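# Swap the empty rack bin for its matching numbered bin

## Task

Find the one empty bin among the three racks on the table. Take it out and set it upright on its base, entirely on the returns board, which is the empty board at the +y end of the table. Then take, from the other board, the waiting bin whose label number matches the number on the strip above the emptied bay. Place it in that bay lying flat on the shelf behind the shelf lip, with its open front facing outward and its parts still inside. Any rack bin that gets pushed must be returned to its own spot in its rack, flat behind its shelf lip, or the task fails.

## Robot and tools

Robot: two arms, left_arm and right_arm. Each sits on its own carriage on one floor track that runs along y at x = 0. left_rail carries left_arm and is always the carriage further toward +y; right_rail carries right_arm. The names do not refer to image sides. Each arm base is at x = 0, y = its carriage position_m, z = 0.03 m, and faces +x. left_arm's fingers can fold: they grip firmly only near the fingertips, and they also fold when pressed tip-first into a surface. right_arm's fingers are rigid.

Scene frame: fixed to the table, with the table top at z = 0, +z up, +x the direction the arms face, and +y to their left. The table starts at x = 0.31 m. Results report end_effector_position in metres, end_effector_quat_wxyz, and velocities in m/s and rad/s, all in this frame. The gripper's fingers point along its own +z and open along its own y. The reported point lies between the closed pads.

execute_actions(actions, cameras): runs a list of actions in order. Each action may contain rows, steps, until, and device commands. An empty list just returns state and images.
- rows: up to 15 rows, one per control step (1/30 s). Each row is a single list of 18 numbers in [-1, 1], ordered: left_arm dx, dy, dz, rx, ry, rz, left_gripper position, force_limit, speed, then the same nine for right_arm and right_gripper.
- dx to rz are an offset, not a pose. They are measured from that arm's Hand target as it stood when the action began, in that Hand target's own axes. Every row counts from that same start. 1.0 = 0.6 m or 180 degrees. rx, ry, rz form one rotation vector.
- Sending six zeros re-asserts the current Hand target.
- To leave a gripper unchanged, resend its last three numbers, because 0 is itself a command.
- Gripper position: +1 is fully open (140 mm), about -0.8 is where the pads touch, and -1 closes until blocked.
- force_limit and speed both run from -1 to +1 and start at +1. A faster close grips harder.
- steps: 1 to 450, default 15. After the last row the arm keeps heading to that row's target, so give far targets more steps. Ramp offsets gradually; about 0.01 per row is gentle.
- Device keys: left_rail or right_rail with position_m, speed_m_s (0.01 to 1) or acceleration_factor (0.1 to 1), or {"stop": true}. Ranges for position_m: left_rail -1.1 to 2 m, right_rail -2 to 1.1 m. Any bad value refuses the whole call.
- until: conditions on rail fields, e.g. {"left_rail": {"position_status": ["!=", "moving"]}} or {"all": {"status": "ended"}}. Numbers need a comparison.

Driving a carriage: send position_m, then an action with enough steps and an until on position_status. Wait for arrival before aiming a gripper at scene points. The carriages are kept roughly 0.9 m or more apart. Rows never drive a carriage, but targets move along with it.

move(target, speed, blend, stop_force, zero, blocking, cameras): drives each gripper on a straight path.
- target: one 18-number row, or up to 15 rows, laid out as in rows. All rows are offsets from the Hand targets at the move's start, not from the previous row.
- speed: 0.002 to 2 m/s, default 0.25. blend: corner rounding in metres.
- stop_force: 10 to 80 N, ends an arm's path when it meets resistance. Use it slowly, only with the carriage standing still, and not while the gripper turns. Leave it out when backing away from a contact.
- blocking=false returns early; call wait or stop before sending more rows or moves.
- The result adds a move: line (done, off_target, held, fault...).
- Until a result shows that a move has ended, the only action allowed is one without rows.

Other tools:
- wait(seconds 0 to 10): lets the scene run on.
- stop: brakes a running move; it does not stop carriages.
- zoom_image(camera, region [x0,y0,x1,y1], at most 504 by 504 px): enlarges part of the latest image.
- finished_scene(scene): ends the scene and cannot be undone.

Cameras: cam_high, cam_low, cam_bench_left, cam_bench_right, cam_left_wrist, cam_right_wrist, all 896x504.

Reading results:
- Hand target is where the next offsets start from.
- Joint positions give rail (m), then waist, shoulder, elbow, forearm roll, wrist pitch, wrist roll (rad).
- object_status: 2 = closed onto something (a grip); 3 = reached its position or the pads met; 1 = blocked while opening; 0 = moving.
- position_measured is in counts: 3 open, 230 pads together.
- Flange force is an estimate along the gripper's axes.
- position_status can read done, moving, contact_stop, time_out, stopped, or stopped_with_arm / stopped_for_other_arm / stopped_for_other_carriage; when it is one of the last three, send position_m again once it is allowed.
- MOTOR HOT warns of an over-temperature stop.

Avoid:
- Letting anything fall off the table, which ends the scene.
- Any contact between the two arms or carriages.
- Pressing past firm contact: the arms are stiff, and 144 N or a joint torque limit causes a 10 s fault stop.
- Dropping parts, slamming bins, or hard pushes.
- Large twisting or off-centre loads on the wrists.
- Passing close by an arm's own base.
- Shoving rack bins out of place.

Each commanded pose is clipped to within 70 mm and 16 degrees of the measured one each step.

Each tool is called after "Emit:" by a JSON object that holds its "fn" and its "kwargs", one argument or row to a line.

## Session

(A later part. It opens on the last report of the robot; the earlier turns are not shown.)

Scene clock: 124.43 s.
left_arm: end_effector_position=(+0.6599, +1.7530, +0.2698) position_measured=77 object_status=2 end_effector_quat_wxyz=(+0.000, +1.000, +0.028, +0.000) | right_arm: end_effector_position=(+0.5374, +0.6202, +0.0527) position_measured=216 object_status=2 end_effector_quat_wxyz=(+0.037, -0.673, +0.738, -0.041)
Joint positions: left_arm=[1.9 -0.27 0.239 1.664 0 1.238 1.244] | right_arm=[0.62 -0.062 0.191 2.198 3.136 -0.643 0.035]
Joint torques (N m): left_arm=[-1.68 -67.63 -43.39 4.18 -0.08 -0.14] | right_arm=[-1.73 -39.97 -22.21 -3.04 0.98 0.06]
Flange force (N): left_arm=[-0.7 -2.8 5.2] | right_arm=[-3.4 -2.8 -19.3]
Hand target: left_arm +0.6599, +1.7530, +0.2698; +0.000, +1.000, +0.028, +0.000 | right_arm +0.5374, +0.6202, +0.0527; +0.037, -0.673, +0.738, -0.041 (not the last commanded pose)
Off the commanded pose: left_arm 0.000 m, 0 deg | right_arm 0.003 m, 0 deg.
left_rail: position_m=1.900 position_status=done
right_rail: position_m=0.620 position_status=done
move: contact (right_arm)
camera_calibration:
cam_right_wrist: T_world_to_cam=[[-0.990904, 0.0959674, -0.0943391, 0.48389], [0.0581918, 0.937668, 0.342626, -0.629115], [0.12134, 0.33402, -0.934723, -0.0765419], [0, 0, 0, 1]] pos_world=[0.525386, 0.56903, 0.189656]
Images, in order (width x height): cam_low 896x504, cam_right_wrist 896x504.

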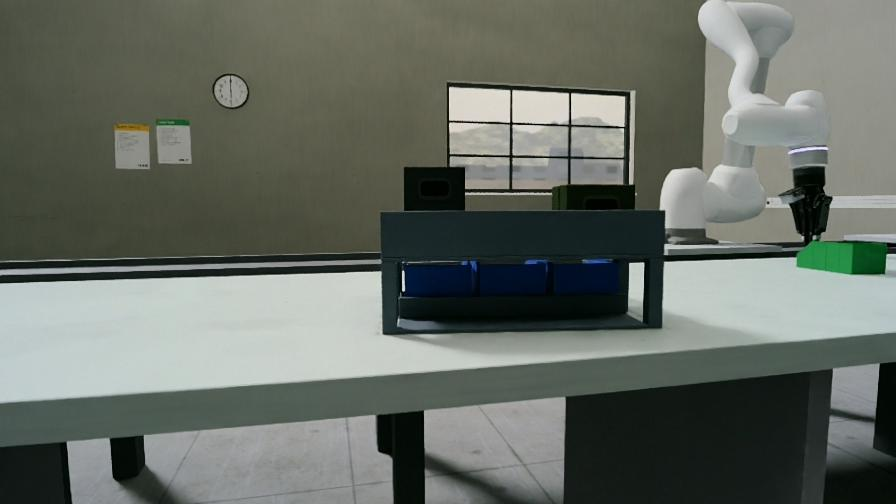

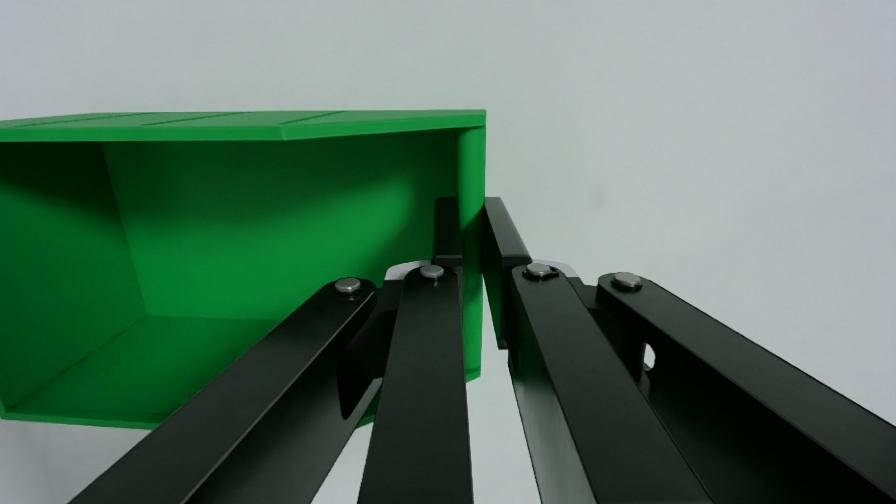

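Emit:
{"fn": "execute_actions", "kwargs": {
  "actions": [
    {"rows":[[0,0,0,0,0,0,-1,0,-1,0,0,0,0,0,0,-0.39,-0.1,-1]],"steps":30}
  ],
  "cameras": ["cam_right_wrist"]
}}

Emit:
{"fn": "move", "kwargs": {
  "target": [0,0,0,0,0,0,-1,0,-1,0,0,-0.2,0,0,0,-0.39,-0.1,-1],
  "speed": 0.15,
  "cameras": ["cam_right_wrist","cam_low"]
}}

Scene clock: 127.60 s.
left_arm: end_effector_position=(+0.6599, +1.7530, +0.2698) position_measured=77 object_status=2 end_effector_quat_wxyz=(+0.000, +1.000, +0.028, +0.000) | right_arm: end_effector_position=(+0.5374, +0.6202, +0.0527) position_measured=178 object_status=3 end_effector_quat_wxyz=(+0.037, -0.673, +0.738, -0.041)
Joint positions: left_arm=[1.9 -0.27 0.239 1.664 0 1.238 1.244] | right_arm=[0.62 -0.062 0.191 2.198 3.136 -0.643 0.035]
Joint torques (N m): left_arm=[-1.82 -67.68 -43.31 4.08 -0.09 -0.2] | right_arm=[-1.54 -52.64 -29.4 -3.18 0.34 0.03]
Flange force (N): left_arm=[-0.4 -3.1 4.9] | right_arm=[-3.4 -4.2 6.2]
Hand target: left_arm +0.6599, +1.7530, +0.2698; +0.000, +1.000, +0.028, +0.000 | right_arm +0.5374, +0.6202, +0.0527; +0.037, -0.673, +0.738, -0.041
Off the commanded pose: left_arm 0.000 m, 0 deg | right_arm 0.000 m, 0 deg.
left_rail: position_m=1.900 position_status=done
right_rail: position_m=0.620 position_status=done
camera_calibration:
cam_right_wrist: T_world_to_cam=[[-0.99091, 0.0960263, -0.0942122, 0.483837], [0.0582899, 0.93766, 0.342631, -0.629163], [0.121241, 0.334025, -0.934734, -0.0764904], [0, 0, 0, 1]] pos_world=[0.525386, 0.56903, 0.189656]
Images, in order (width x height): cam_right_wrist 896x504.

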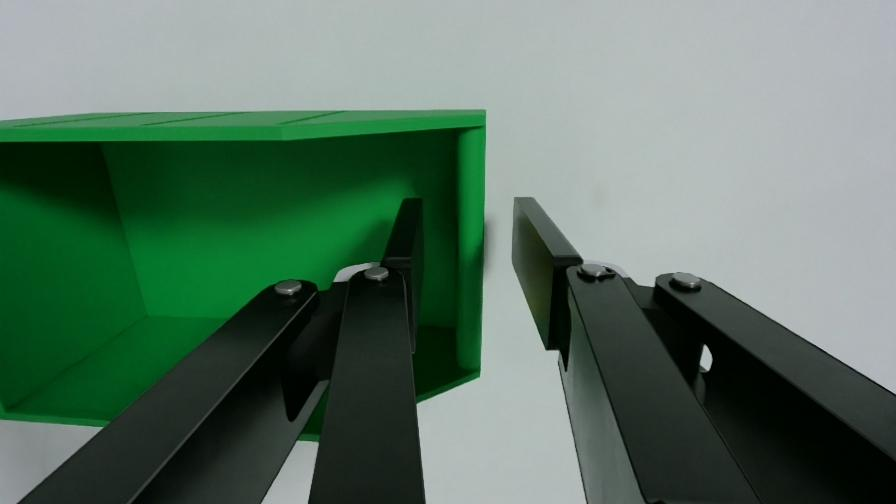

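Scene clock: 128.83 s.
left_arm: end_effector_position=(+0.6599, +1.7530, +0.2698) position_measured=77 object_status=2 end_effector_quat_wxyz=(+0.000, +1.000, +0.028, +0.000) | right_arm: end_effector_position=(+0.5243, +0.6215, +0.1719) position_measured=178 object_status=3 end_effector_quat_wxyz=(+0.037, -0.673, +0.738, -0.041)
Joint positions: left_arm=[1.9 -0.27 0.239 1.664 0 1.238 1.244] | right_arm=[0.62 -0.061 0.024 2.113 3.137 -0.895 0.034]
Joint torques (N m): left_arm=[-1.34 -68.38 -43.34 4.17 -0.05 -0.14] | right_arm=[-1.34 -43.04 -35.93 -3.81 0.43 0.03]
Flange force (N): left_arm=[-0.1 -2.2 5.1] | right_arm=[-3.4 -6.0 4.8]
Hand target: left_arm +0.6599, +1.7530, +0.2698; +0.000, +1.000, +0.028, +0.000 | right_arm +0.5243, +0.6215, +0.1720; +0.037, -0.673, +0.738, -0.041
Off the commanded pose: left_arm 0.000 m, 0 deg | right_arm 0.000 m, 0 deg.
left_rail: position_m=1.900 position_status=done
right_rail: position_m=0.620 position_status=done
move: done
camera_calibration:
cam_right_wrist: T_world_to_cam=[[-0.99091, 0.0960263, -0.0942122, 0.481961], [0.0582899, 0.93766, 0.342631, -0.67046], [0.121241, 0.334025, -0.934734, 0.036084], [0, 0, 0, 1]] pos_world=[0.512286, 0.57033, 0.308856]
Images, in order (width x height): cam_low 896x504, cam_right_wrist 896x504.

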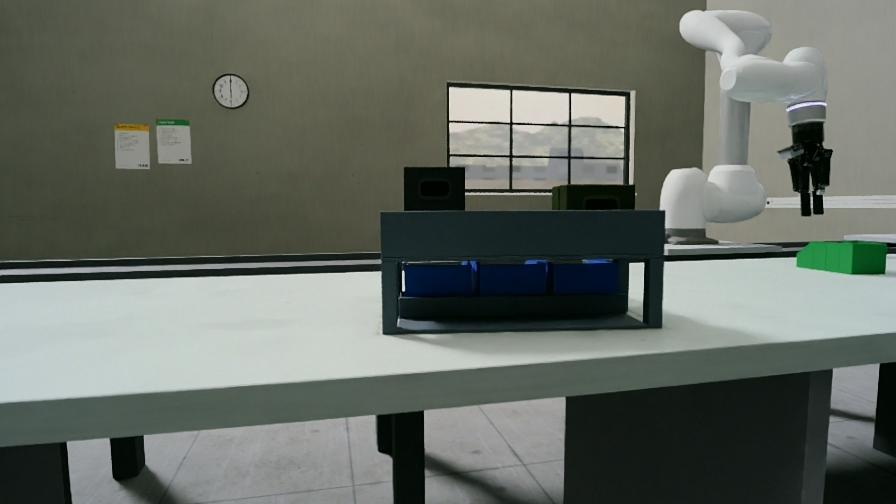

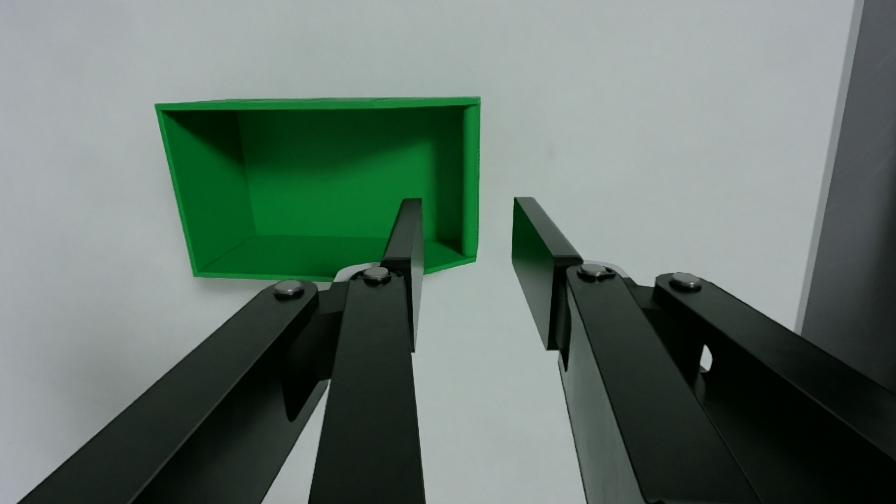

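Emit:
{"fn": "execute_actions", "kwargs": {
  "actions": [
    {"right_rail":{"position_m":0.1},"left_rail":{"position_m":1.1,"acceleration_factor":0.6},"steps":300,"until":{"all":{"status":"ended"}}}
  ],
  "cameras": []
}}

Emit:
{"fn": "move", "kwargs": {
  "target": [
    [-0.155,0.947,0,0,0,0,-1,0,-1,0,0,0,0,0,0,-0.39,-0.1,-1],
    [-0.155,0.947,0.26,0,0,0,-1,0,-1,0,0,0,0,0,0,-0.39,-0.1,-1]
  ],
  "speed": [0.25,0.12],
  "cameras": ["cam_left_wrist","cam_low"]
}}

Emit:
{"fn": "zoom_image", "kwargs": {
  "camera": "cam_low",
  "region": [640, 160, 896, 300]
}}

Scene clock: 135.23 s.
left_arm: end_effector_position=(+0.6599, +0.9530, +0.2698) position_measured=77 object_status=2 end_effector_quat_wxyz=(+0.000, +1.000, +0.028, +0.000) | right_arm: end_effector_position=(+0.5243, +0.1015, +0.1720) position_measured=178 object_status=3 end_effector_quat_wxyz=(+0.037, -0.673, +0.738, -0.041)
Joint positions: left_arm=[1.1 -0.27 0.239 1.664 0 1.238 1.244] | right_arm=[0.1 -0.061 0.024 2.113 3.137 -0.895 0.034]
Joint torques (N m): left_arm=[-1.55 -68.35 -43.32 4.07 -0.06 -0.12] | right_arm=[-1.27 -41.94 -35.98 -3.9 0.41 -0.01]
Flange force (N): left_arm=[-0.6 -2.8 4.5] | right_arm=[-3.1 -5.4 4.8]
Hand target: left_arm +0.6599, +0.9530, +0.2698; +0.000, +1.000, +0.028, +0.000 | right_arm +0.5243, +0.1015, +0.1720; +0.037, -0.673, +0.738, -0.041
Tool commands: left_gripper/position=-1.0 left_gripper/force_limit=+0.0 left_gripper/speed=-1.0 right_gripper/position=-0.39 right_gripper/force_limit=-0.1 right_gripper/speed=-1.0
Off the commanded pose: left_arm 0.000 m, 0 deg | right_arm 0.000 m, 0 deg.
left_rail: position_m=1.100 position_status=done
right_rail: position_m=0.100 position_status=done
No camera images: "cameras" was empty.

Scene clock: 139.63 s.
left_arm: end_effector_position=(+0.5992, +0.3804, +0.1139) position_measured=77 object_status=2 end_effector_quat_wxyz=(+0.000, +1.000, +0.028, +0.000) | right_arm: end_effector_position=(+0.5243, +0.1015, +0.1720) position_measured=178 object_status=3 end_effector_quat_wxyz=(+0.037, -0.673, +0.738, -0.041)
Joint positions: left_arm=[1.1 -0.913 0.729 1.204 0 1.208 0.601] | right_arm=[0.1 -0.061 0.024 2.113 3.137 -0.895 0.034]
Joint torques (N m): left_arm=[-1.72 -115.66 -43.24 4.15 0.27 -0.16] | right_arm=[-0.88 -41.57 -35.95 -3.89 0.41 -0.02]
Flange force (N): left_arm=[1.2 -1.7 6.5] | right_arm=[-2.3 -4.9 3.9]
Hand target: left_arm +0.5992, +0.3805, +0.1138; +0.000, +1.000, +0.028, +0.000 | right_arm +0.5243, +0.1015, +0.1720; +0.037, -0.673, +0.738, -0.041
Off the commanded pose: left_arm 0.000 m, 0 deg | right_arm 0.000 m, 0 deg.
left_rail: position_m=1.100 position_status=done
right_rail: position_m=0.100 position_status=done
move: done
camera_calibration:
cam_left_wrist: T_world_to_cam=[[0.0395048, -0.999143, 0.0123883, 0.362629], [-0.935461, -0.0326235, 0.351921, 0.536804], [-0.351215, -0.0254914, -0.935948, 0.468522], [0, 0, 0, 1]] pos_world=[0.652386, 0.391774, 0.245108]
Images, in order (width x height): cam_low 896x504, cam_left_wrist 896x504.

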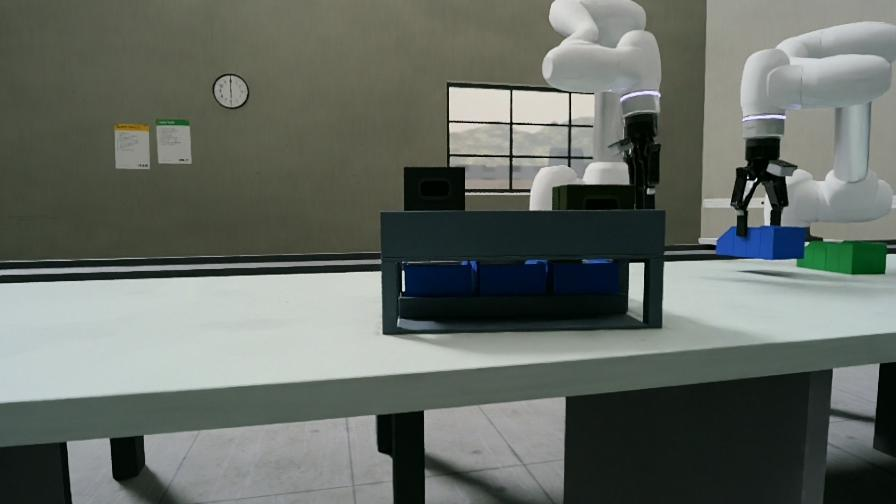

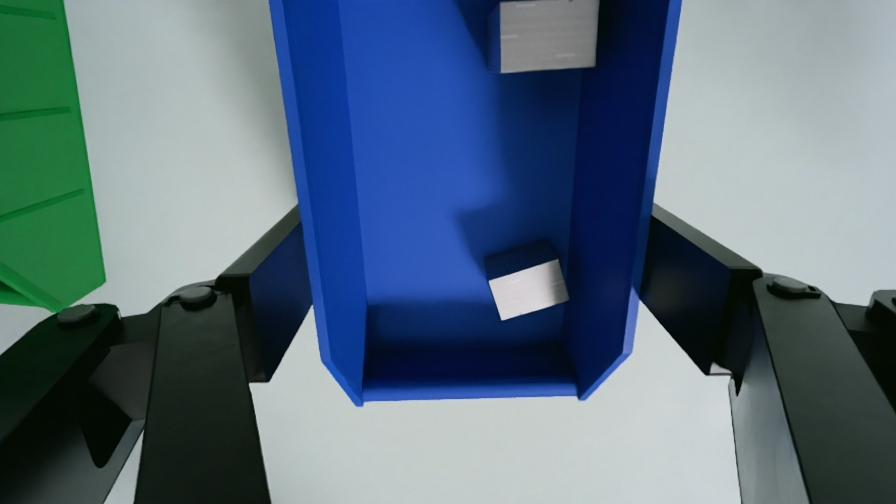

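Scaled by 1.969.

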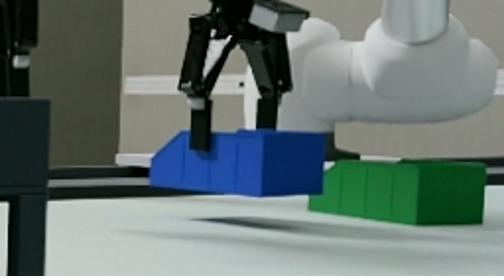

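Emit:
{"fn": "move", "kwargs": {
  "target": [0,0,0.075,0,0,0,-1,0,-1,0,0,0,0,0,0,-0.39,-0.1,-1],
  "speed": 0.02,
  "stop_force": 12,
  "cameras": ["cam_left_wrist","cam_low"]
}}

Emit:
{"fn": "zoom_image", "kwargs": {
  "camera": "cam_low",
  "region": [640, 160, 896, 300]
}}

Scene clock: 143.57 s.
left_arm: end_effector_position=(+0.5992, +0.3804, +0.0723) position_measured=77 object_status=2 end_effector_quat_wxyz=(+0.000, +1.000, +0.028, +0.000) | right_arm: end_effector_position=(+0.5243, +0.1015, +0.1720) position_measured=178 object_status=3 end_effector_quat_wxyz=(+0.037, -0.673, +0.738, -0.041)
Joint positions: left_arm=[1.1 -0.913 0.757 1.235 0 1.149 0.601] | right_arm=[0.1 -0.061 0.024 2.113 3.137 -0.895 0.034]
Joint torques (N m): left_arm=[-2.99 -96.83 -33.03 3.74 -0.86 -0.24] | right_arm=[-1.36 -42.17 -36.11 -3.84 0.4 0.06]
Flange force (N): left_arm=[0.3 -5.5 -15.4] | right_arm=[-3.1 -5.1 4.9]
Hand target: left_arm +0.5992, +0.3804, +0.0723; +0.000, +1.000, +0.028, +0.000 (not the last commanded pose) | right_arm +0.5243, +0.1015, +0.1720; +0.037, -0.673, +0.738, -0.041
Off the commanded pose: left_arm 0.003 m, 0 deg | right_arm 0.000 m, 0 deg.
left_rail: position_m=1.100 position_status=done
right_rail: position_m=0.100 position_status=done
move: contact (left_arm)
camera_calibration:
cam_left_wrist: T_world_to_cam=[[0.0395762, -0.999137, 0.012579, 0.363057], [-0.935491, -0.0326255, 0.35184, 0.551481], [-0.351126, -0.0256921, -0.935976, 0.429613], [0, 0, 0, 1]] pos_world=[0.652386, 0.391774, 0.203508]
Images, in order (width x height): cam_low 896x504, cam_left_wrist 896x504.

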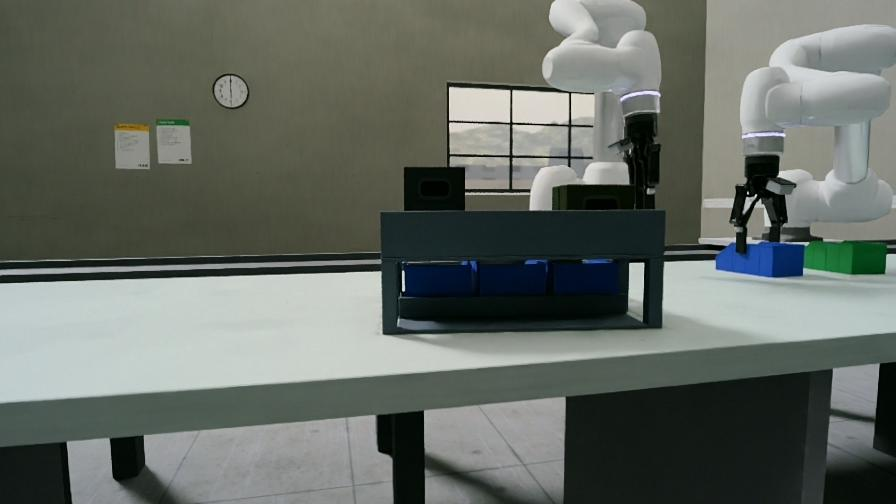

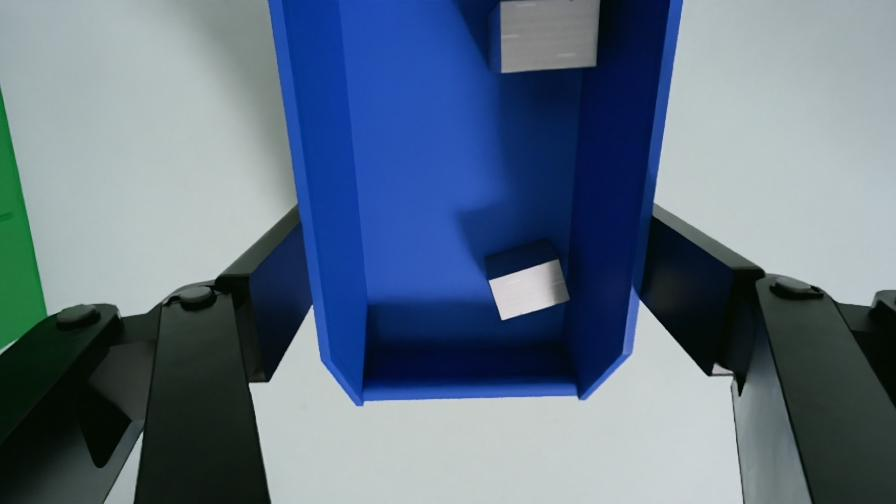

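Scaled by 1.969.

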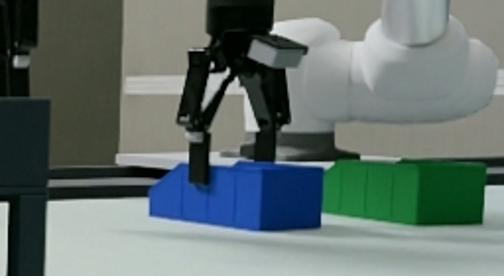

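Emit:
{"fn": "execute_actions", "kwargs": {
  "actions": [
    {"rows":[[0,0,0,0,0,0,0.8,0,-1,0,0,0,0,0,0,-0.39,-0.1,-1]],"steps":30}
  ],
  "cameras": []
}}

Emit:
{"fn": "move", "kwargs": {
  "target": [
    [0,0,-0.167,0,0,0,0.8,0,-1,0,0,0,0,0,0,-0.39,-0.1,-1],
    [0.0705,-0.383,-0.167,0,0,0.048,0.8,0,-1,0,0,0,0,0,0,-0.39,-0.1,-1]
  ],
  "speed": [0.15,0.25],
  "cameras": ["cam_left_wrist","cam_right_wrist"]
}}

Scene clock: 146.87 s.
left_arm: end_effector_position=(+0.5992, +0.3804, +0.0723) position_measured=28 object_status=0 end_effector_quat_wxyz=(+0.000, +1.000, +0.028, +0.000) | right_arm: end_effector_position=(+0.5243, +0.1015, +0.1720) position_measured=178 object_status=3 end_effector_quat_wxyz=(+0.037, -0.673, +0.738, -0.041)
Joint positions: left_arm=[1.1 -0.913 0.757 1.235 0 1.149 0.601] | right_arm=[0.1 -0.061 0.024 2.113 3.137 -0.895 0.034]
Joint torques (N m): left_arm=[-1.15 -112.06 -39.47 4.01 0.11 -0.21] | right_arm=[-1.28 -42.15 -35.96 -3.84 0.43 0.04]
Flange force (N): left_arm=[1.0 -1.3 0.8] | right_arm=[-3.0 -6.0 4.5]
Hand target: left_arm +0.5992, +0.3804, +0.0723; +0.000, +1.000, +0.028, +0.000 | right_arm +0.5243, +0.1015, +0.1720; +0.037, -0.673, +0.738, -0.041
Off the commanded pose: left_arm 0.000 m, 0 deg | right_arm 0.000 m, 0 deg.
left_rail: position_m=1.100 position_status=done
right_rail: position_m=0.100 position_status=done
No camera images: "cameras" was empty.

Scene clock: 149.30 s.
left_arm: end_effector_position=(+0.6284, +0.6122, +0.1725) position_measured=28 object_status=3 end_effector_quat_wxyz=(+0.000, +0.999, -0.047, +0.000) | right_arm: end_effector_position=(+0.5243, +0.1015, +0.1720) position_measured=178 object_status=3 end_effector_quat_wxyz=(+0.037, -0.673, +0.738, -0.041)
Joint positions: left_arm=[1.1 -0.703 0.477 1.515 0 1.15 0.962] | right_arm=[0.1 -0.061 0.024 2.113 3.137 -0.895 0.034]
Joint torques (N m): left_arm=[-1.29 -87.77 -39.07 4.01 0.14 -0.16] | right_arm=[-1.55 -42.32 -35.98 -3.83 0.43 0.05]
Flange force (N): left_arm=[1.5 -1.1 0.5] | right_arm=[-3.7 -5.0 3.6]
Hand target: left_arm +0.6284, +0.6123, +0.1725; +0.000, +0.999, -0.047, +0.000 | right_arm +0.5243, +0.1015, +0.1720; +0.037, -0.673, +0.738, -0.041
Off the commanded pose: left_arm 0.000 m, 0 deg | right_arm 0.000 m, 0 deg.
left_rail: position_m=1.100 position_status=done
right_rail: position_m=0.100 position_status=done
move: done
camera_calibration:
cam_left_wrist: T_world_to_cam=[[-0.110996, -0.993742, 0.0124966, 0.683616], [-0.929764, 0.108275, 0.351875, 0.461248], [-0.351026, 0.0274377, -0.935964, 0.50702], [0, 0, 0, 1]] pos_world=[0.682707, 0.615486, 0.303708]
cam_right_wrist: T_world_to_cam=[[-0.99091, 0.0960263, -0.0942122, 0.531914], [0.0582899, 0.93766, 0.342631, -0.182817], [0.121241, 0.334025, -0.934734, 0.209904], [0, 0, 0, 1]] pos_world=[0.512286, 0.0502297, 0.308956]
Images, in order (width x height): cam_left_wrist 896x504, cam_right_wrist 896x504.

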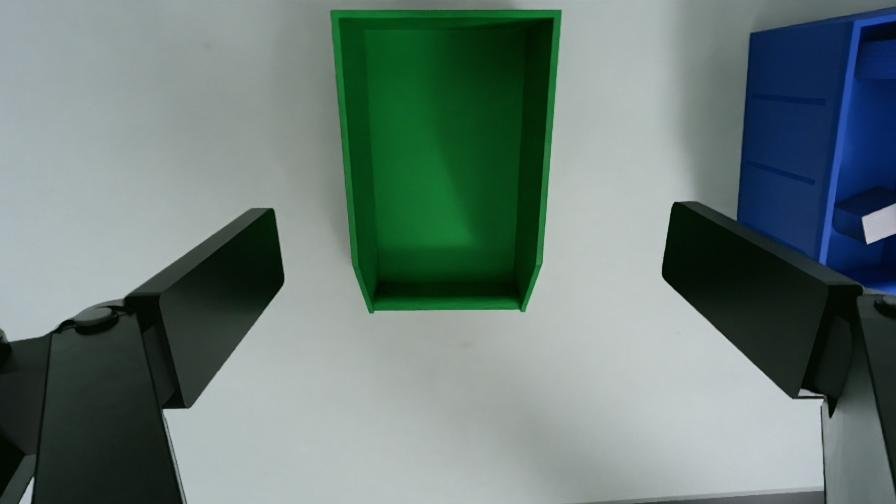

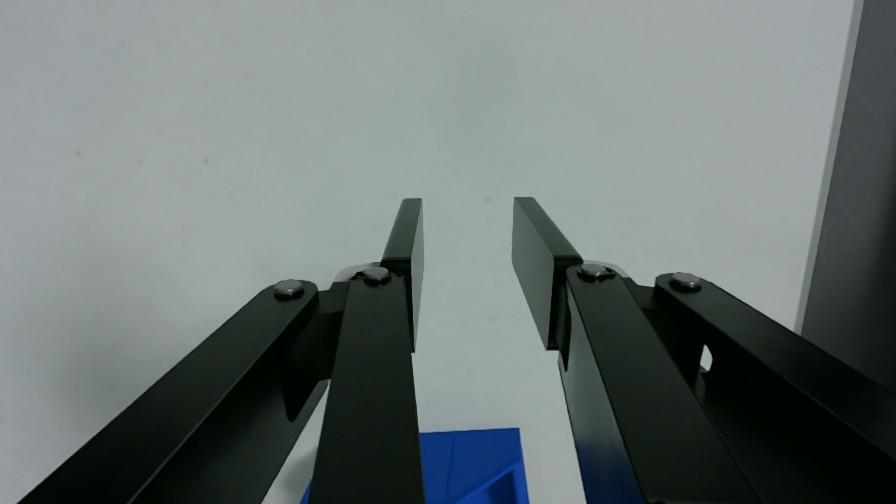

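Emit:
{"fn": "move", "kwargs": {
  "target": [0,-0.009,0.1667,0,0,0,0.8,0,-1,0,0,0,0,0,0,-0.39,-0.1,-1],
  "speed": 0.12,
  "cameras": ["cam_left_wrist"]
}}

Emit:
{"fn": "execute_actions", "kwargs": {
  "actions": [
    {"rows":[[0,0,0,0,0,0,-1,-0.1,-1,0,0,0,0,0,0,-0.39,-0.1,-1]],"steps":60}
  ],
  "cameras": ["cam_left_wrist"]
}}

Emit:
{"fn": "move", "kwargs": {
  "target": [0,0,-0.3,0,0,0,-1,-0.1,-1,0,0,0,0,0,0,-0.39,-0.1,-1],
  "speed": 0.15,
  "cameras": ["cam_left_wrist","cam_low"]
}}

Scene clock: 152.70 s.
left_arm: end_effector_position=(+0.6289, +0.6176, +0.0725) position_measured=28 object_status=3 end_effector_quat_wxyz=(+0.000, +0.999, -0.047, +0.000) | right_arm: end_effector_position=(+0.5243, +0.1015, +0.1720) position_measured=178 object_status=3 end_effector_quat_wxyz=(+0.037, -0.673, +0.738, -0.041)
Joint positions: left_arm=[1.1 -0.698 0.55 1.6 0 0.991 0.967] | right_arm=[0.1 -0.061 0.024 2.113 3.137 -0.895 0.034]
Joint torques (N m): left_arm=[-0.92 -91.39 -36.06 3.75 0.02 -0.16] | right_arm=[-2 -42.48 -35.96 -3.81 0.4 0.05]
Flange force (N): left_arm=[0.9 -1.0 0.7] | right_arm=[-4.6 -6.1 5.2]
Hand target: left_arm +0.6289, +0.6176, +0.0725; +0.000, +0.999, -0.047, +0.000 | right_arm +0.5243, +0.1015, +0.1720; +0.037, -0.673, +0.738, -0.041
Off the commanded pose: left_arm 0.000 m, 0 deg | right_arm 0.000 m, 0 deg.
left_rail: position_m=1.100 position_status=done
right_rail: position_m=0.100 position_status=done
move: done
camera_calibration:
cam_left_wrist: T_world_to_cam=[[-0.110996, -0.993742, 0.0124966, 0.690288], [-0.929764, 0.108275, 0.351875, 0.496316], [-0.351026, 0.0274377, -0.935964, 0.413451], [0, 0, 0, 1]] pos_world=[0.683207, 0.620886, 0.203708]
Images, in order (width x height): cam_left_wrist 896x504.

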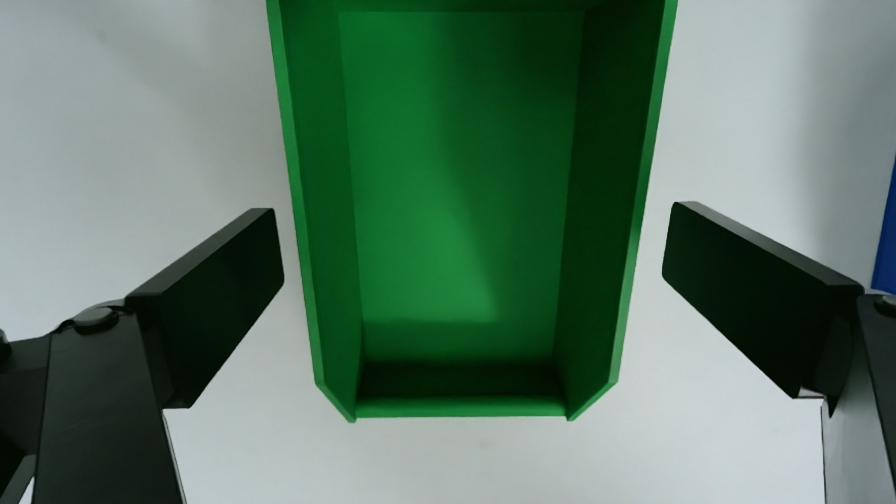

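Scene clock: 154.90 s.
left_arm: end_effector_position=(+0.6289, +0.6176, +0.0724) position_measured=76 object_status=2 end_effector_quat_wxyz=(+0.000, +0.999, -0.047, +0.000) | right_arm: end_effector_position=(+0.5243, +0.1015, +0.1720) position_measured=178 object_status=3 end_effector_quat_wxyz=(+0.037, -0.673, +0.738, -0.041)
Joint positions: left_arm=[1.1 -0.698 0.55 1.6 0 0.991 0.967] | right_arm=[0.1 -0.061 0.024 2.113 3.137 -0.895 0.034]
Joint torques (N m): left_arm=[-1.62 -81.02 -31.88 3.48 -0.84 -0.29] | right_arm=[-1.31 -41.72 -36.43 -3.87 0.33 0.04]
Flange force (N): left_arm=[-1.9 -4.1 -13.1] | right_arm=[-3.0 -4.9 5.2]
Hand target: left_arm +0.6289, +0.6176, +0.0725; +0.000, +0.999, -0.047, +0.000 | right_arm +0.5243, +0.1015, +0.1720; +0.037, -0.673, +0.738, -0.041
Off the commanded pose: left_arm 0.000 m, 0 deg | right_arm 0.000 m, 0 deg.
left_rail: position_m=1.100 position_status=done
right_rail: position_m=0.100 position_status=done
camera_calibration:
cam_left_wrist: T_world_to_cam=[[-0.110996, -0.993742, 0.0124966, 0.690288], [-0.929764, 0.108275, 0.351875, 0.496316], [-0.351026, 0.0274377, -0.935964, 0.413451], [0, 0, 0, 1]] pos_world=[0.683207, 0.620886, 0.203708]
Images, in order (width x height): cam_left_wrist 896x504.

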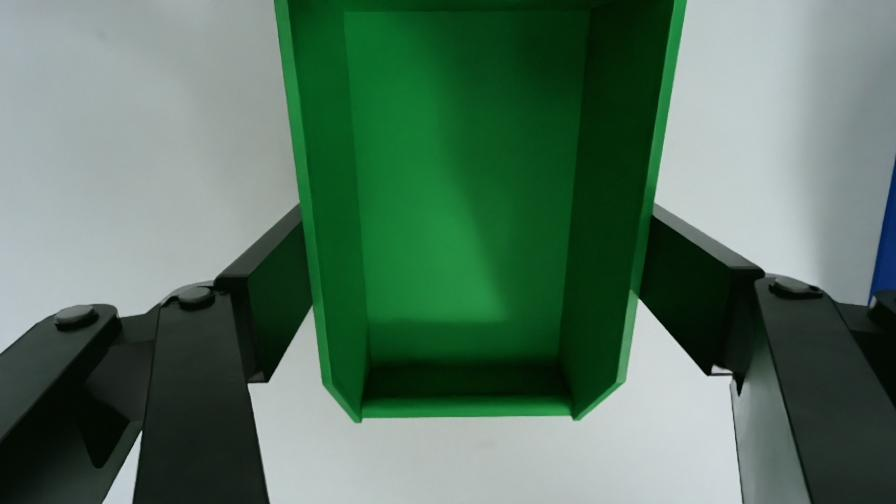

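Scene clock: 156.53 s.
left_arm: end_effector_position=(+0.6289, +0.6176, +0.2524) position_measured=76 object_status=2 end_effector_quat_wxyz=(+0.000, +0.999, -0.047, +0.000) | right_arm: end_effector_position=(+0.5243, +0.1015, +0.1720) position_measured=178 object_status=3 end_effector_quat_wxyz=(+0.037, -0.673, +0.738, -0.041)
Joint positions: left_arm=[1.1 -0.698 0.427 1.438 0 1.277 0.967] | right_arm=[0.1 -0.061 0.024 2.113 3.137 -0.895 0.034]
Joint torques (N m): left_arm=[-1.47 -85.24 -42.18 4.22 -0.05 -0.09] | right_arm=[-1.45 -42.25 -36.1 -3.8 0.38 0.06]
Flange force (N): left_arm=[-0.2 -2.4 1.9] | right_arm=[-3.3 -4.9 4.0]
Hand target: left_arm +0.6289, +0.6176, +0.2525; +0.000, +0.999, -0.047, +0.000 | right_arm +0.5243, +0.1015, +0.1720; +0.037, -0.673, +0.738, -0.041
Off the commanded pose: left_arm 0.000 m, 0 deg | right_arm 0.000 m, 0 deg.
left_rail: position_m=1.100 position_status=done
right_rail: position_m=0.100 position_status=done
move: done
camera_calibration:
cam_left_wrist: T_world_to_cam=[[-0.110996, -0.993742, 0.0124966, 0.68804], [-0.929764, 0.108275, 0.351875, 0.433014], [-0.351026, 0.0274377, -0.935964, 0.581831], [0, 0, 0, 1]] pos_world=[0.683207, 0.620886, 0.383608]
Images, in order (width x height): cam_low 896x504, cam_left_wrist 896x504.

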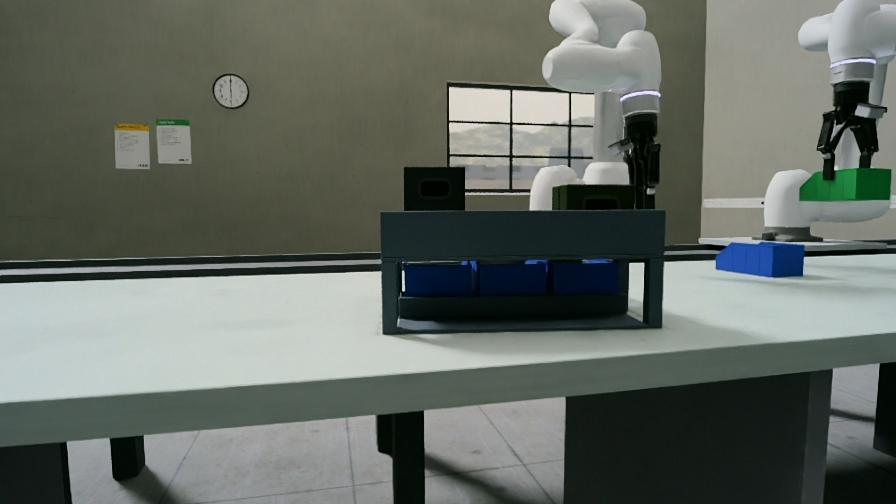

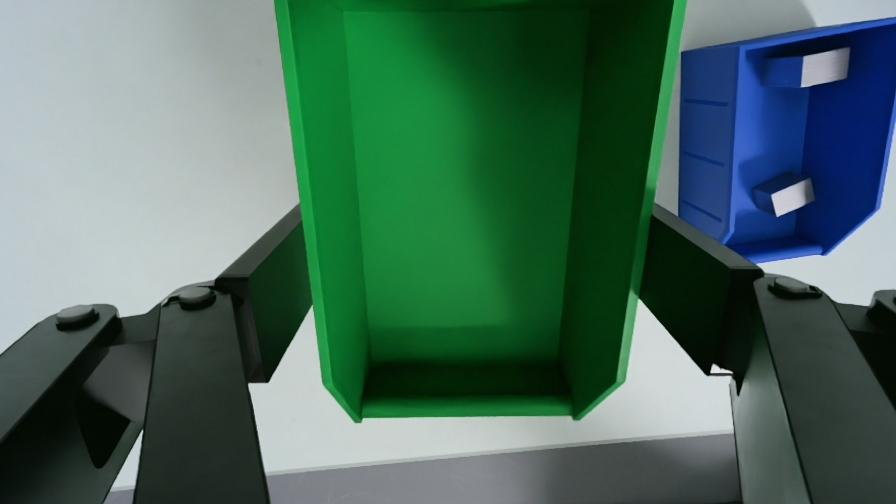

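Emit:
{"fn": "move", "kwargs": {
  "target": [-0.124,-0.79,-0.03,0,0,0,-1,-0.1,-1,-0.4875,0.0676,0.0798,-0.0236,0,-0.048,-0.39,-0.1,-1],
  "speed": 0.25,
  "cameras": ["cam_right_wrist"]
}}

Emit:
{"fn": "execute_actions", "kwargs": {
  "actions": [
    {"left_rail":{"position_m":2.0},"steps":300,"until":{"all":{"status":"ended"}}}
  ],
  "cameras": ["cam_left_wrist"]
}}

Scene clock: 166.23 s.
left_arm: end_effector_position=(+0.5994, +1.0965, +0.2705) position_measured=76 object_status=2 end_effector_quat_wxyz=(+0.000, +0.999, -0.047, +0.000) | right_arm: end_effector_position=(+0.5163, +0.3960, +0.1199) position_measured=178 object_status=3 end_effector_quat_wxyz=(-0.009, +0.727, -0.686, +0.016)
Joint positions: left_arm=[1.1 -0.063 0.12 1.807 0 1.214 1.602] | right_arm=[0.1 0.476 0.224 1.989 3.111 -0.902 0.436]
Joint torques (N m): left_arm=[-2.12 -53.27 -41.26 4.24 0.07 -0.28] | right_arm=[-1.25 -61.17 -33.96 -3.7 0.15 0.11]
Flange force (N): left_arm=[-1.0 -3.7 2.0] | right_arm=[-4.5 -4.7 4.9]
Hand target: left_arm +0.5995, +1.0965, +0.2704; +0.000, +0.999, -0.047, +0.000 | right_arm +0.5163, +0.3960, +0.1199; -0.009, +0.727, -0.686, +0.016
Off the commanded pose: left_arm 0.000 m, 0 deg | right_arm 0.000 m, 0 deg.
left_rail: position_m=1.100 position_status=done
right_rail: position_m=0.100 position_status=done
move: done
camera_calibration:
cam_right_wrist: T_world_to_cam=[[-0.998356, -0.0539471, -0.0193514, 0.545135], [-0.0573125, 0.940973, 0.333595, -0.381229], [0.000212666, 0.334156, -0.942518, 0.12714], [0, 0, 0, 1]] pos_world=[0.522362, 0.34565, 0.257557]
Images, in order (width x height): cam_right_wrist 896x504.

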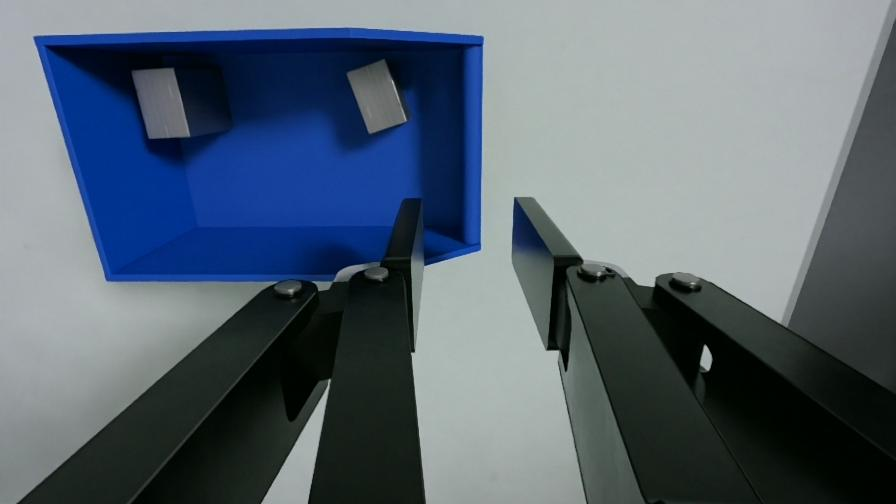

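Scene clock: 169.60 s.
left_arm: end_effector_position=(+0.5995, +1.9964, +0.2704) position_measured=76 object_status=2 end_effector_quat_wxyz=(+0.000, +0.999, -0.047, +0.000) | right_arm: end_effector_position=(+0.5163, +0.3959, +0.1199) position_measured=178 object_status=3 end_effector_quat_wxyz=(-0.009, +0.727, -0.686, +0.016)
Joint positions: left_arm=[2 -0.063 0.121 1.807 0 1.214 1.602] | right_arm=[0.1 0.476 0.224 1.989 3.111 -0.902 0.437]
Joint torques (N m): left_arm=[-1.13 -52.29 -41.03 4.06 0.1 -0.15] | right_arm=[-1.81 -60.79 -34.05 -3.72 0.08 0.05]
Flange force (N): left_arm=[-2.7 -1.9 0.9] | right_arm=[-5.4 -3.9 4.9]
Hand target: left_arm +0.5995, +1.9965, +0.2704; +0.000, +0.999, -0.047, +0.000 | right_arm +0.5163, +0.3959, +0.1199; -0.009, +0.727, -0.686, +0.016
Tool commands: left_gripper/position=-1.0 left_gripper/force_limit=-0.1 left_gripper/speed=-1.0 right_gripper/position=-0.39 right_gripper/force_limit=-0.1 right_gripper/speed=-1.0
Off the commanded pose: left_arm 0.000 m, 0 deg | right_arm 0.000 m, 0 deg.
left_rail: position_m=2.000 position_status=done
right_rail: position_m=0.100 position_status=done
camera_calibration:
cam_left_wrist: T_world_to_cam=[[-0.110996, -0.993742, 0.0124966, 2.05472], [-0.929764, 0.108275, 0.351875, 0.250056], [-0.351026, 0.0274377, -0.935964, 0.550527], [0, 0, 0, 1]] pos_world=[0.653807, 1.99969, 0.401608]
Images, in order (width x height): cam_left_wrist 896x504.

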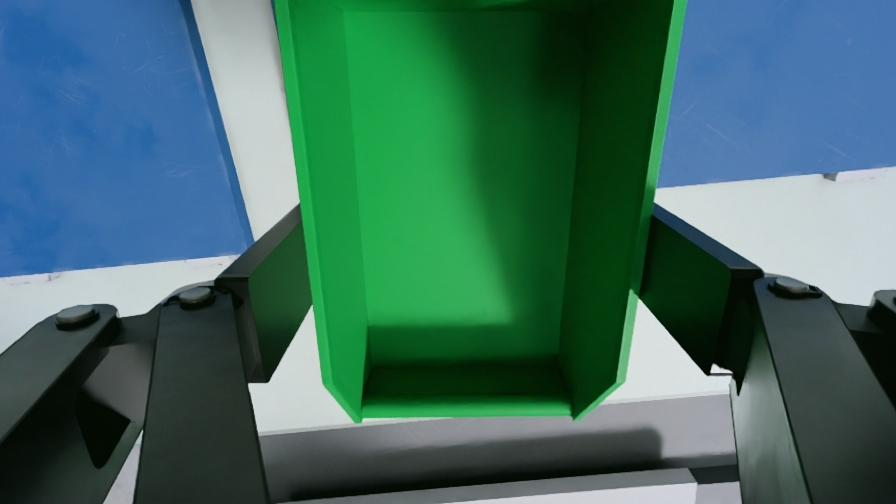

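Emit:
{"fn": "move", "kwargs": {
  "target": [
    [0.047,-0.492,0,0,0,-0.0294,-1,-0.1,-1,0.0182,0.0075,0.06,0,0,0,-0.39,-0.1,-1],
    [0.047,-0.492,0.25,0,0,-0.0294,-1,-0.1,-1,0.0182,0.0075,0.1223,0,0,0,-0.39,-0.1,-1]
  ],
  "speed": [0.2,0.12],
  "cameras": ["cam_right_wrist","cam_left_wrist","cam_bench_left"]
}}

Emit:
{"fn": "zoom_image", "kwargs": {
  "camera": "cam_bench_left",
  "region": [430, 220, 650, 380]
}}

Scene clock: 178.03 s.
left_arm: end_effector_position=(+0.6553, +2.2877, +0.1204) position_measured=76 object_status=2 end_effector_quat_wxyz=(+0.000, +1.000, -0.001, +0.000) | right_arm: end_effector_position=(+0.5150, +0.3841, +0.0465) position_measured=178 object_status=3 end_effector_quat_wxyz=(-0.009, +0.727, -0.686, +0.016)
Joint positions: left_arm=[2 0.366 0.403 1.734 0 1.004 1.938] | right_arm=[0.1 0.459 0.301 2.057 3.107 -0.757 0.425]
Joint torques (N m): left_arm=[-1.54 -77.85 -36.9 3.7 0.24 -0.16] | right_arm=[-1.02 -64.75 -30.09 -3.21 0.13 0.03]
Flange force (N): left_arm=[-2.4 -1.6 0.8] | right_arm=[-3.9 -4.2 5.9]
Hand target: left_arm +0.6553, +2.2877, +0.1204; +0.000, +1.000, -0.001, +0.000 | right_arm +0.5150, +0.3841, +0.0465; -0.009, +0.727, -0.686, +0.016
Off the commanded pose: left_arm 0.000 m, 0 deg | right_arm 0.000 m, 0 deg.
left_rail: position_m=2.000 position_status=done
right_rail: position_m=0.100 position_status=done
move: done
camera_calibration:
cam_left_wrist: T_world_to_cam=[[-0.0188507, -0.999743, 0.0125598, 2.30552], [-0.935785, 0.0220654, 0.35188, 0.524296], [-0.352067, -0.00512004, -0.935961, 0.49698], [0, 0, 0, 1]] pos_world=[0.709059, 2.2959, 0.251708]
cam_right_wrist: T_world_to_cam=[[-0.998356, -0.05395, -0.0193498, 0.541775], [-0.0573147, 0.940984, 0.333563, -0.345617], [0.000212097, 0.334124, -0.942529, 0.0619492], [0, 0, 0, 1]] pos_world=[0.521062, 0.33375, 0.184157]
Images, in order (width x height): cam_bench_left 896x504, cam_left_wrist 896x504, cam_right_wrist 896x504.

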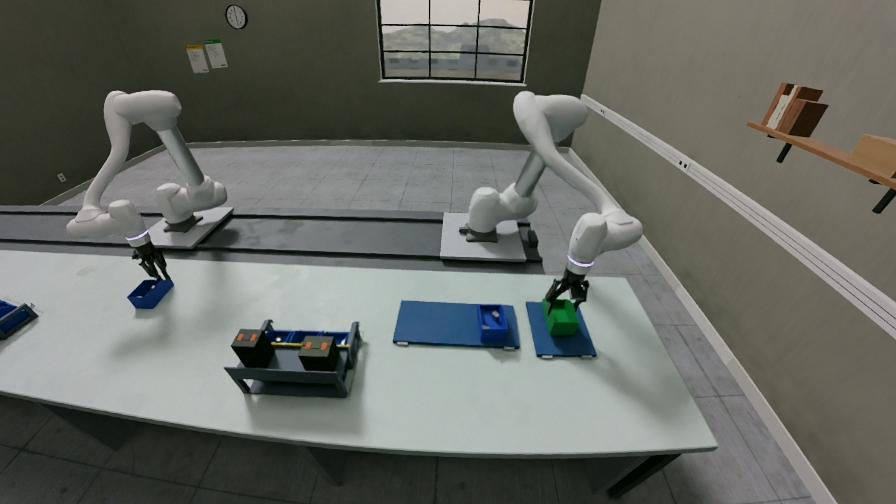

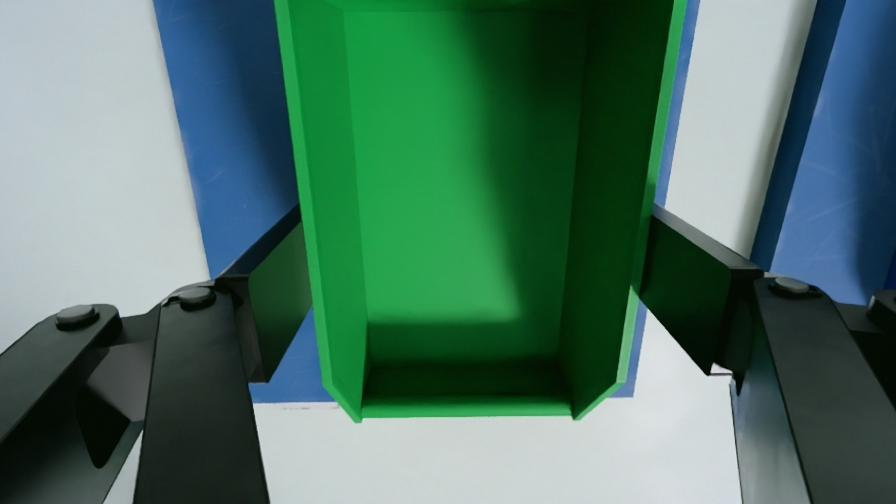

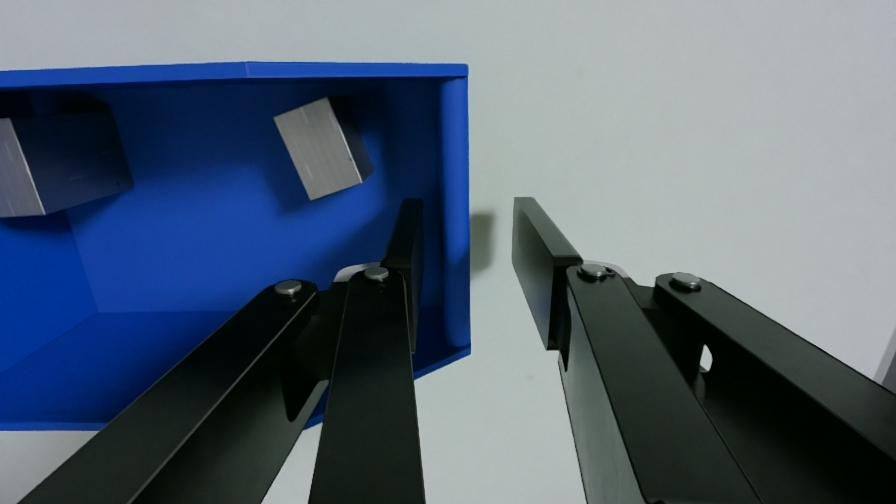

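Scaled by 2.291.

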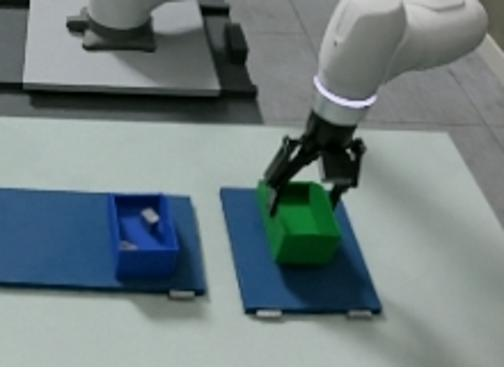

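Emit:
{"fn": "move", "kwargs": {
  "target": [
    [-0.025,-0.0233,0.03,0,0,0,-1,-0.1,-1,0,-0.0067,0,0,0,0,-0.39,-0.1,-1],
    [-0.025,-0.0233,0.06,0,0,0,-1,-0.1,-1,0,-0.0067,0,0,0,0,-0.39,-0.1,-1]
  ],
  "speed": [0.05,0.02],
  "stop_force": 12,
  "cameras": ["cam_left_wrist","cam_right_wrist"]
}}

Scene clock: 189.83 s.
left_arm: end_effector_position=(+0.6404, +2.3017, +0.0902) position_measured=76 object_status=2 end_effector_quat_wxyz=(+0.000, +1.000, -0.001, +0.000) | right_arm: end_effector_position=(+0.5190, +0.3843, +0.0467) position_measured=178 object_status=3 end_effector_quat_wxyz=(-0.009, +0.727, -0.686, +0.016)
Joint positions: left_arm=[2 0.392 0.42 1.773 0 0.948 1.964] | right_arm=[0.1 0.456 0.305 2.05 3.107 -0.759 0.422]
Joint torques (N m): left_arm=[-0.79 -66.53 -29.46 3.63 -0.58 0.04] | right_arm=[-1.02 -65.46 -30.13 -3.26 0.16 0.03]
Flange force (N): left_arm=[-3.4 0.6 -15.4] | right_arm=[-3.8 -3.9 5.2]
Hand target: left_arm +0.6404, +2.3017, +0.0902; +0.000, +1.000, -0.001, +0.000 (not the last commanded pose) | right_arm +0.5190, +0.3843, +0.0467; -0.009, +0.727, -0.686, +0.016
Off the commanded pose: left_arm 0.006 m, 0 deg | right_arm 0.000 m, 0 deg.
left_rail: position_m=2.000 position_status=done
right_rail: position_m=0.100 position_status=done
move: contact (left_arm)
camera_calibration:
cam_left_wrist: T_world_to_cam=[[-0.018887, -0.999744, 0.0124634, 2.31976], [-0.93583, 0.0220648, 0.351761, 0.520762], [-0.351946, -0.0050199, -0.936007, 0.463142], [0, 0, 0, 1]] pos_world=[0.694159, 2.31, 0.221408]
cam_right_wrist: T_world_to_cam=[[-0.998356, -0.05395, -0.0193498, 0.545789], [-0.0573147, 0.940984, 0.333563, -0.345737], [0.000212097, 0.334124, -0.942529, 0.0620366], [0, 0, 0, 1]] pos_world=[0.525062, 0.33405, 0.184357]
Images, in order (width x height): cam_left_wrist 896x504, cam_right_wrist 896x504.

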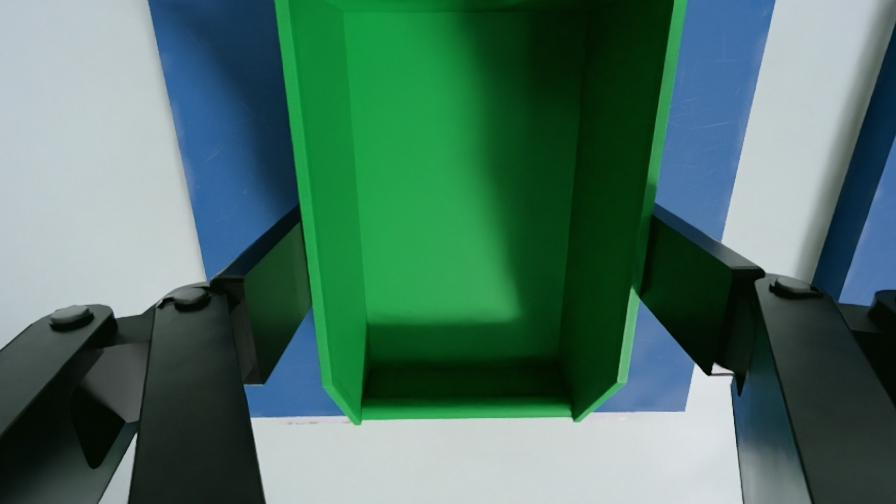

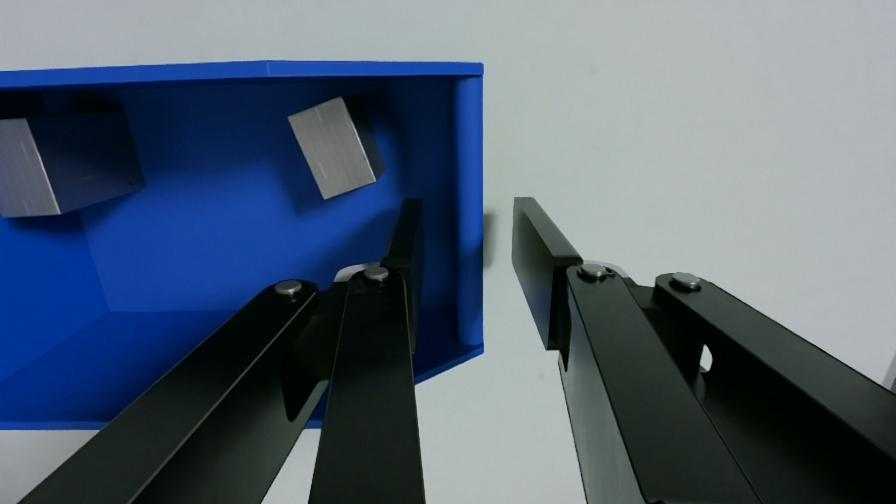

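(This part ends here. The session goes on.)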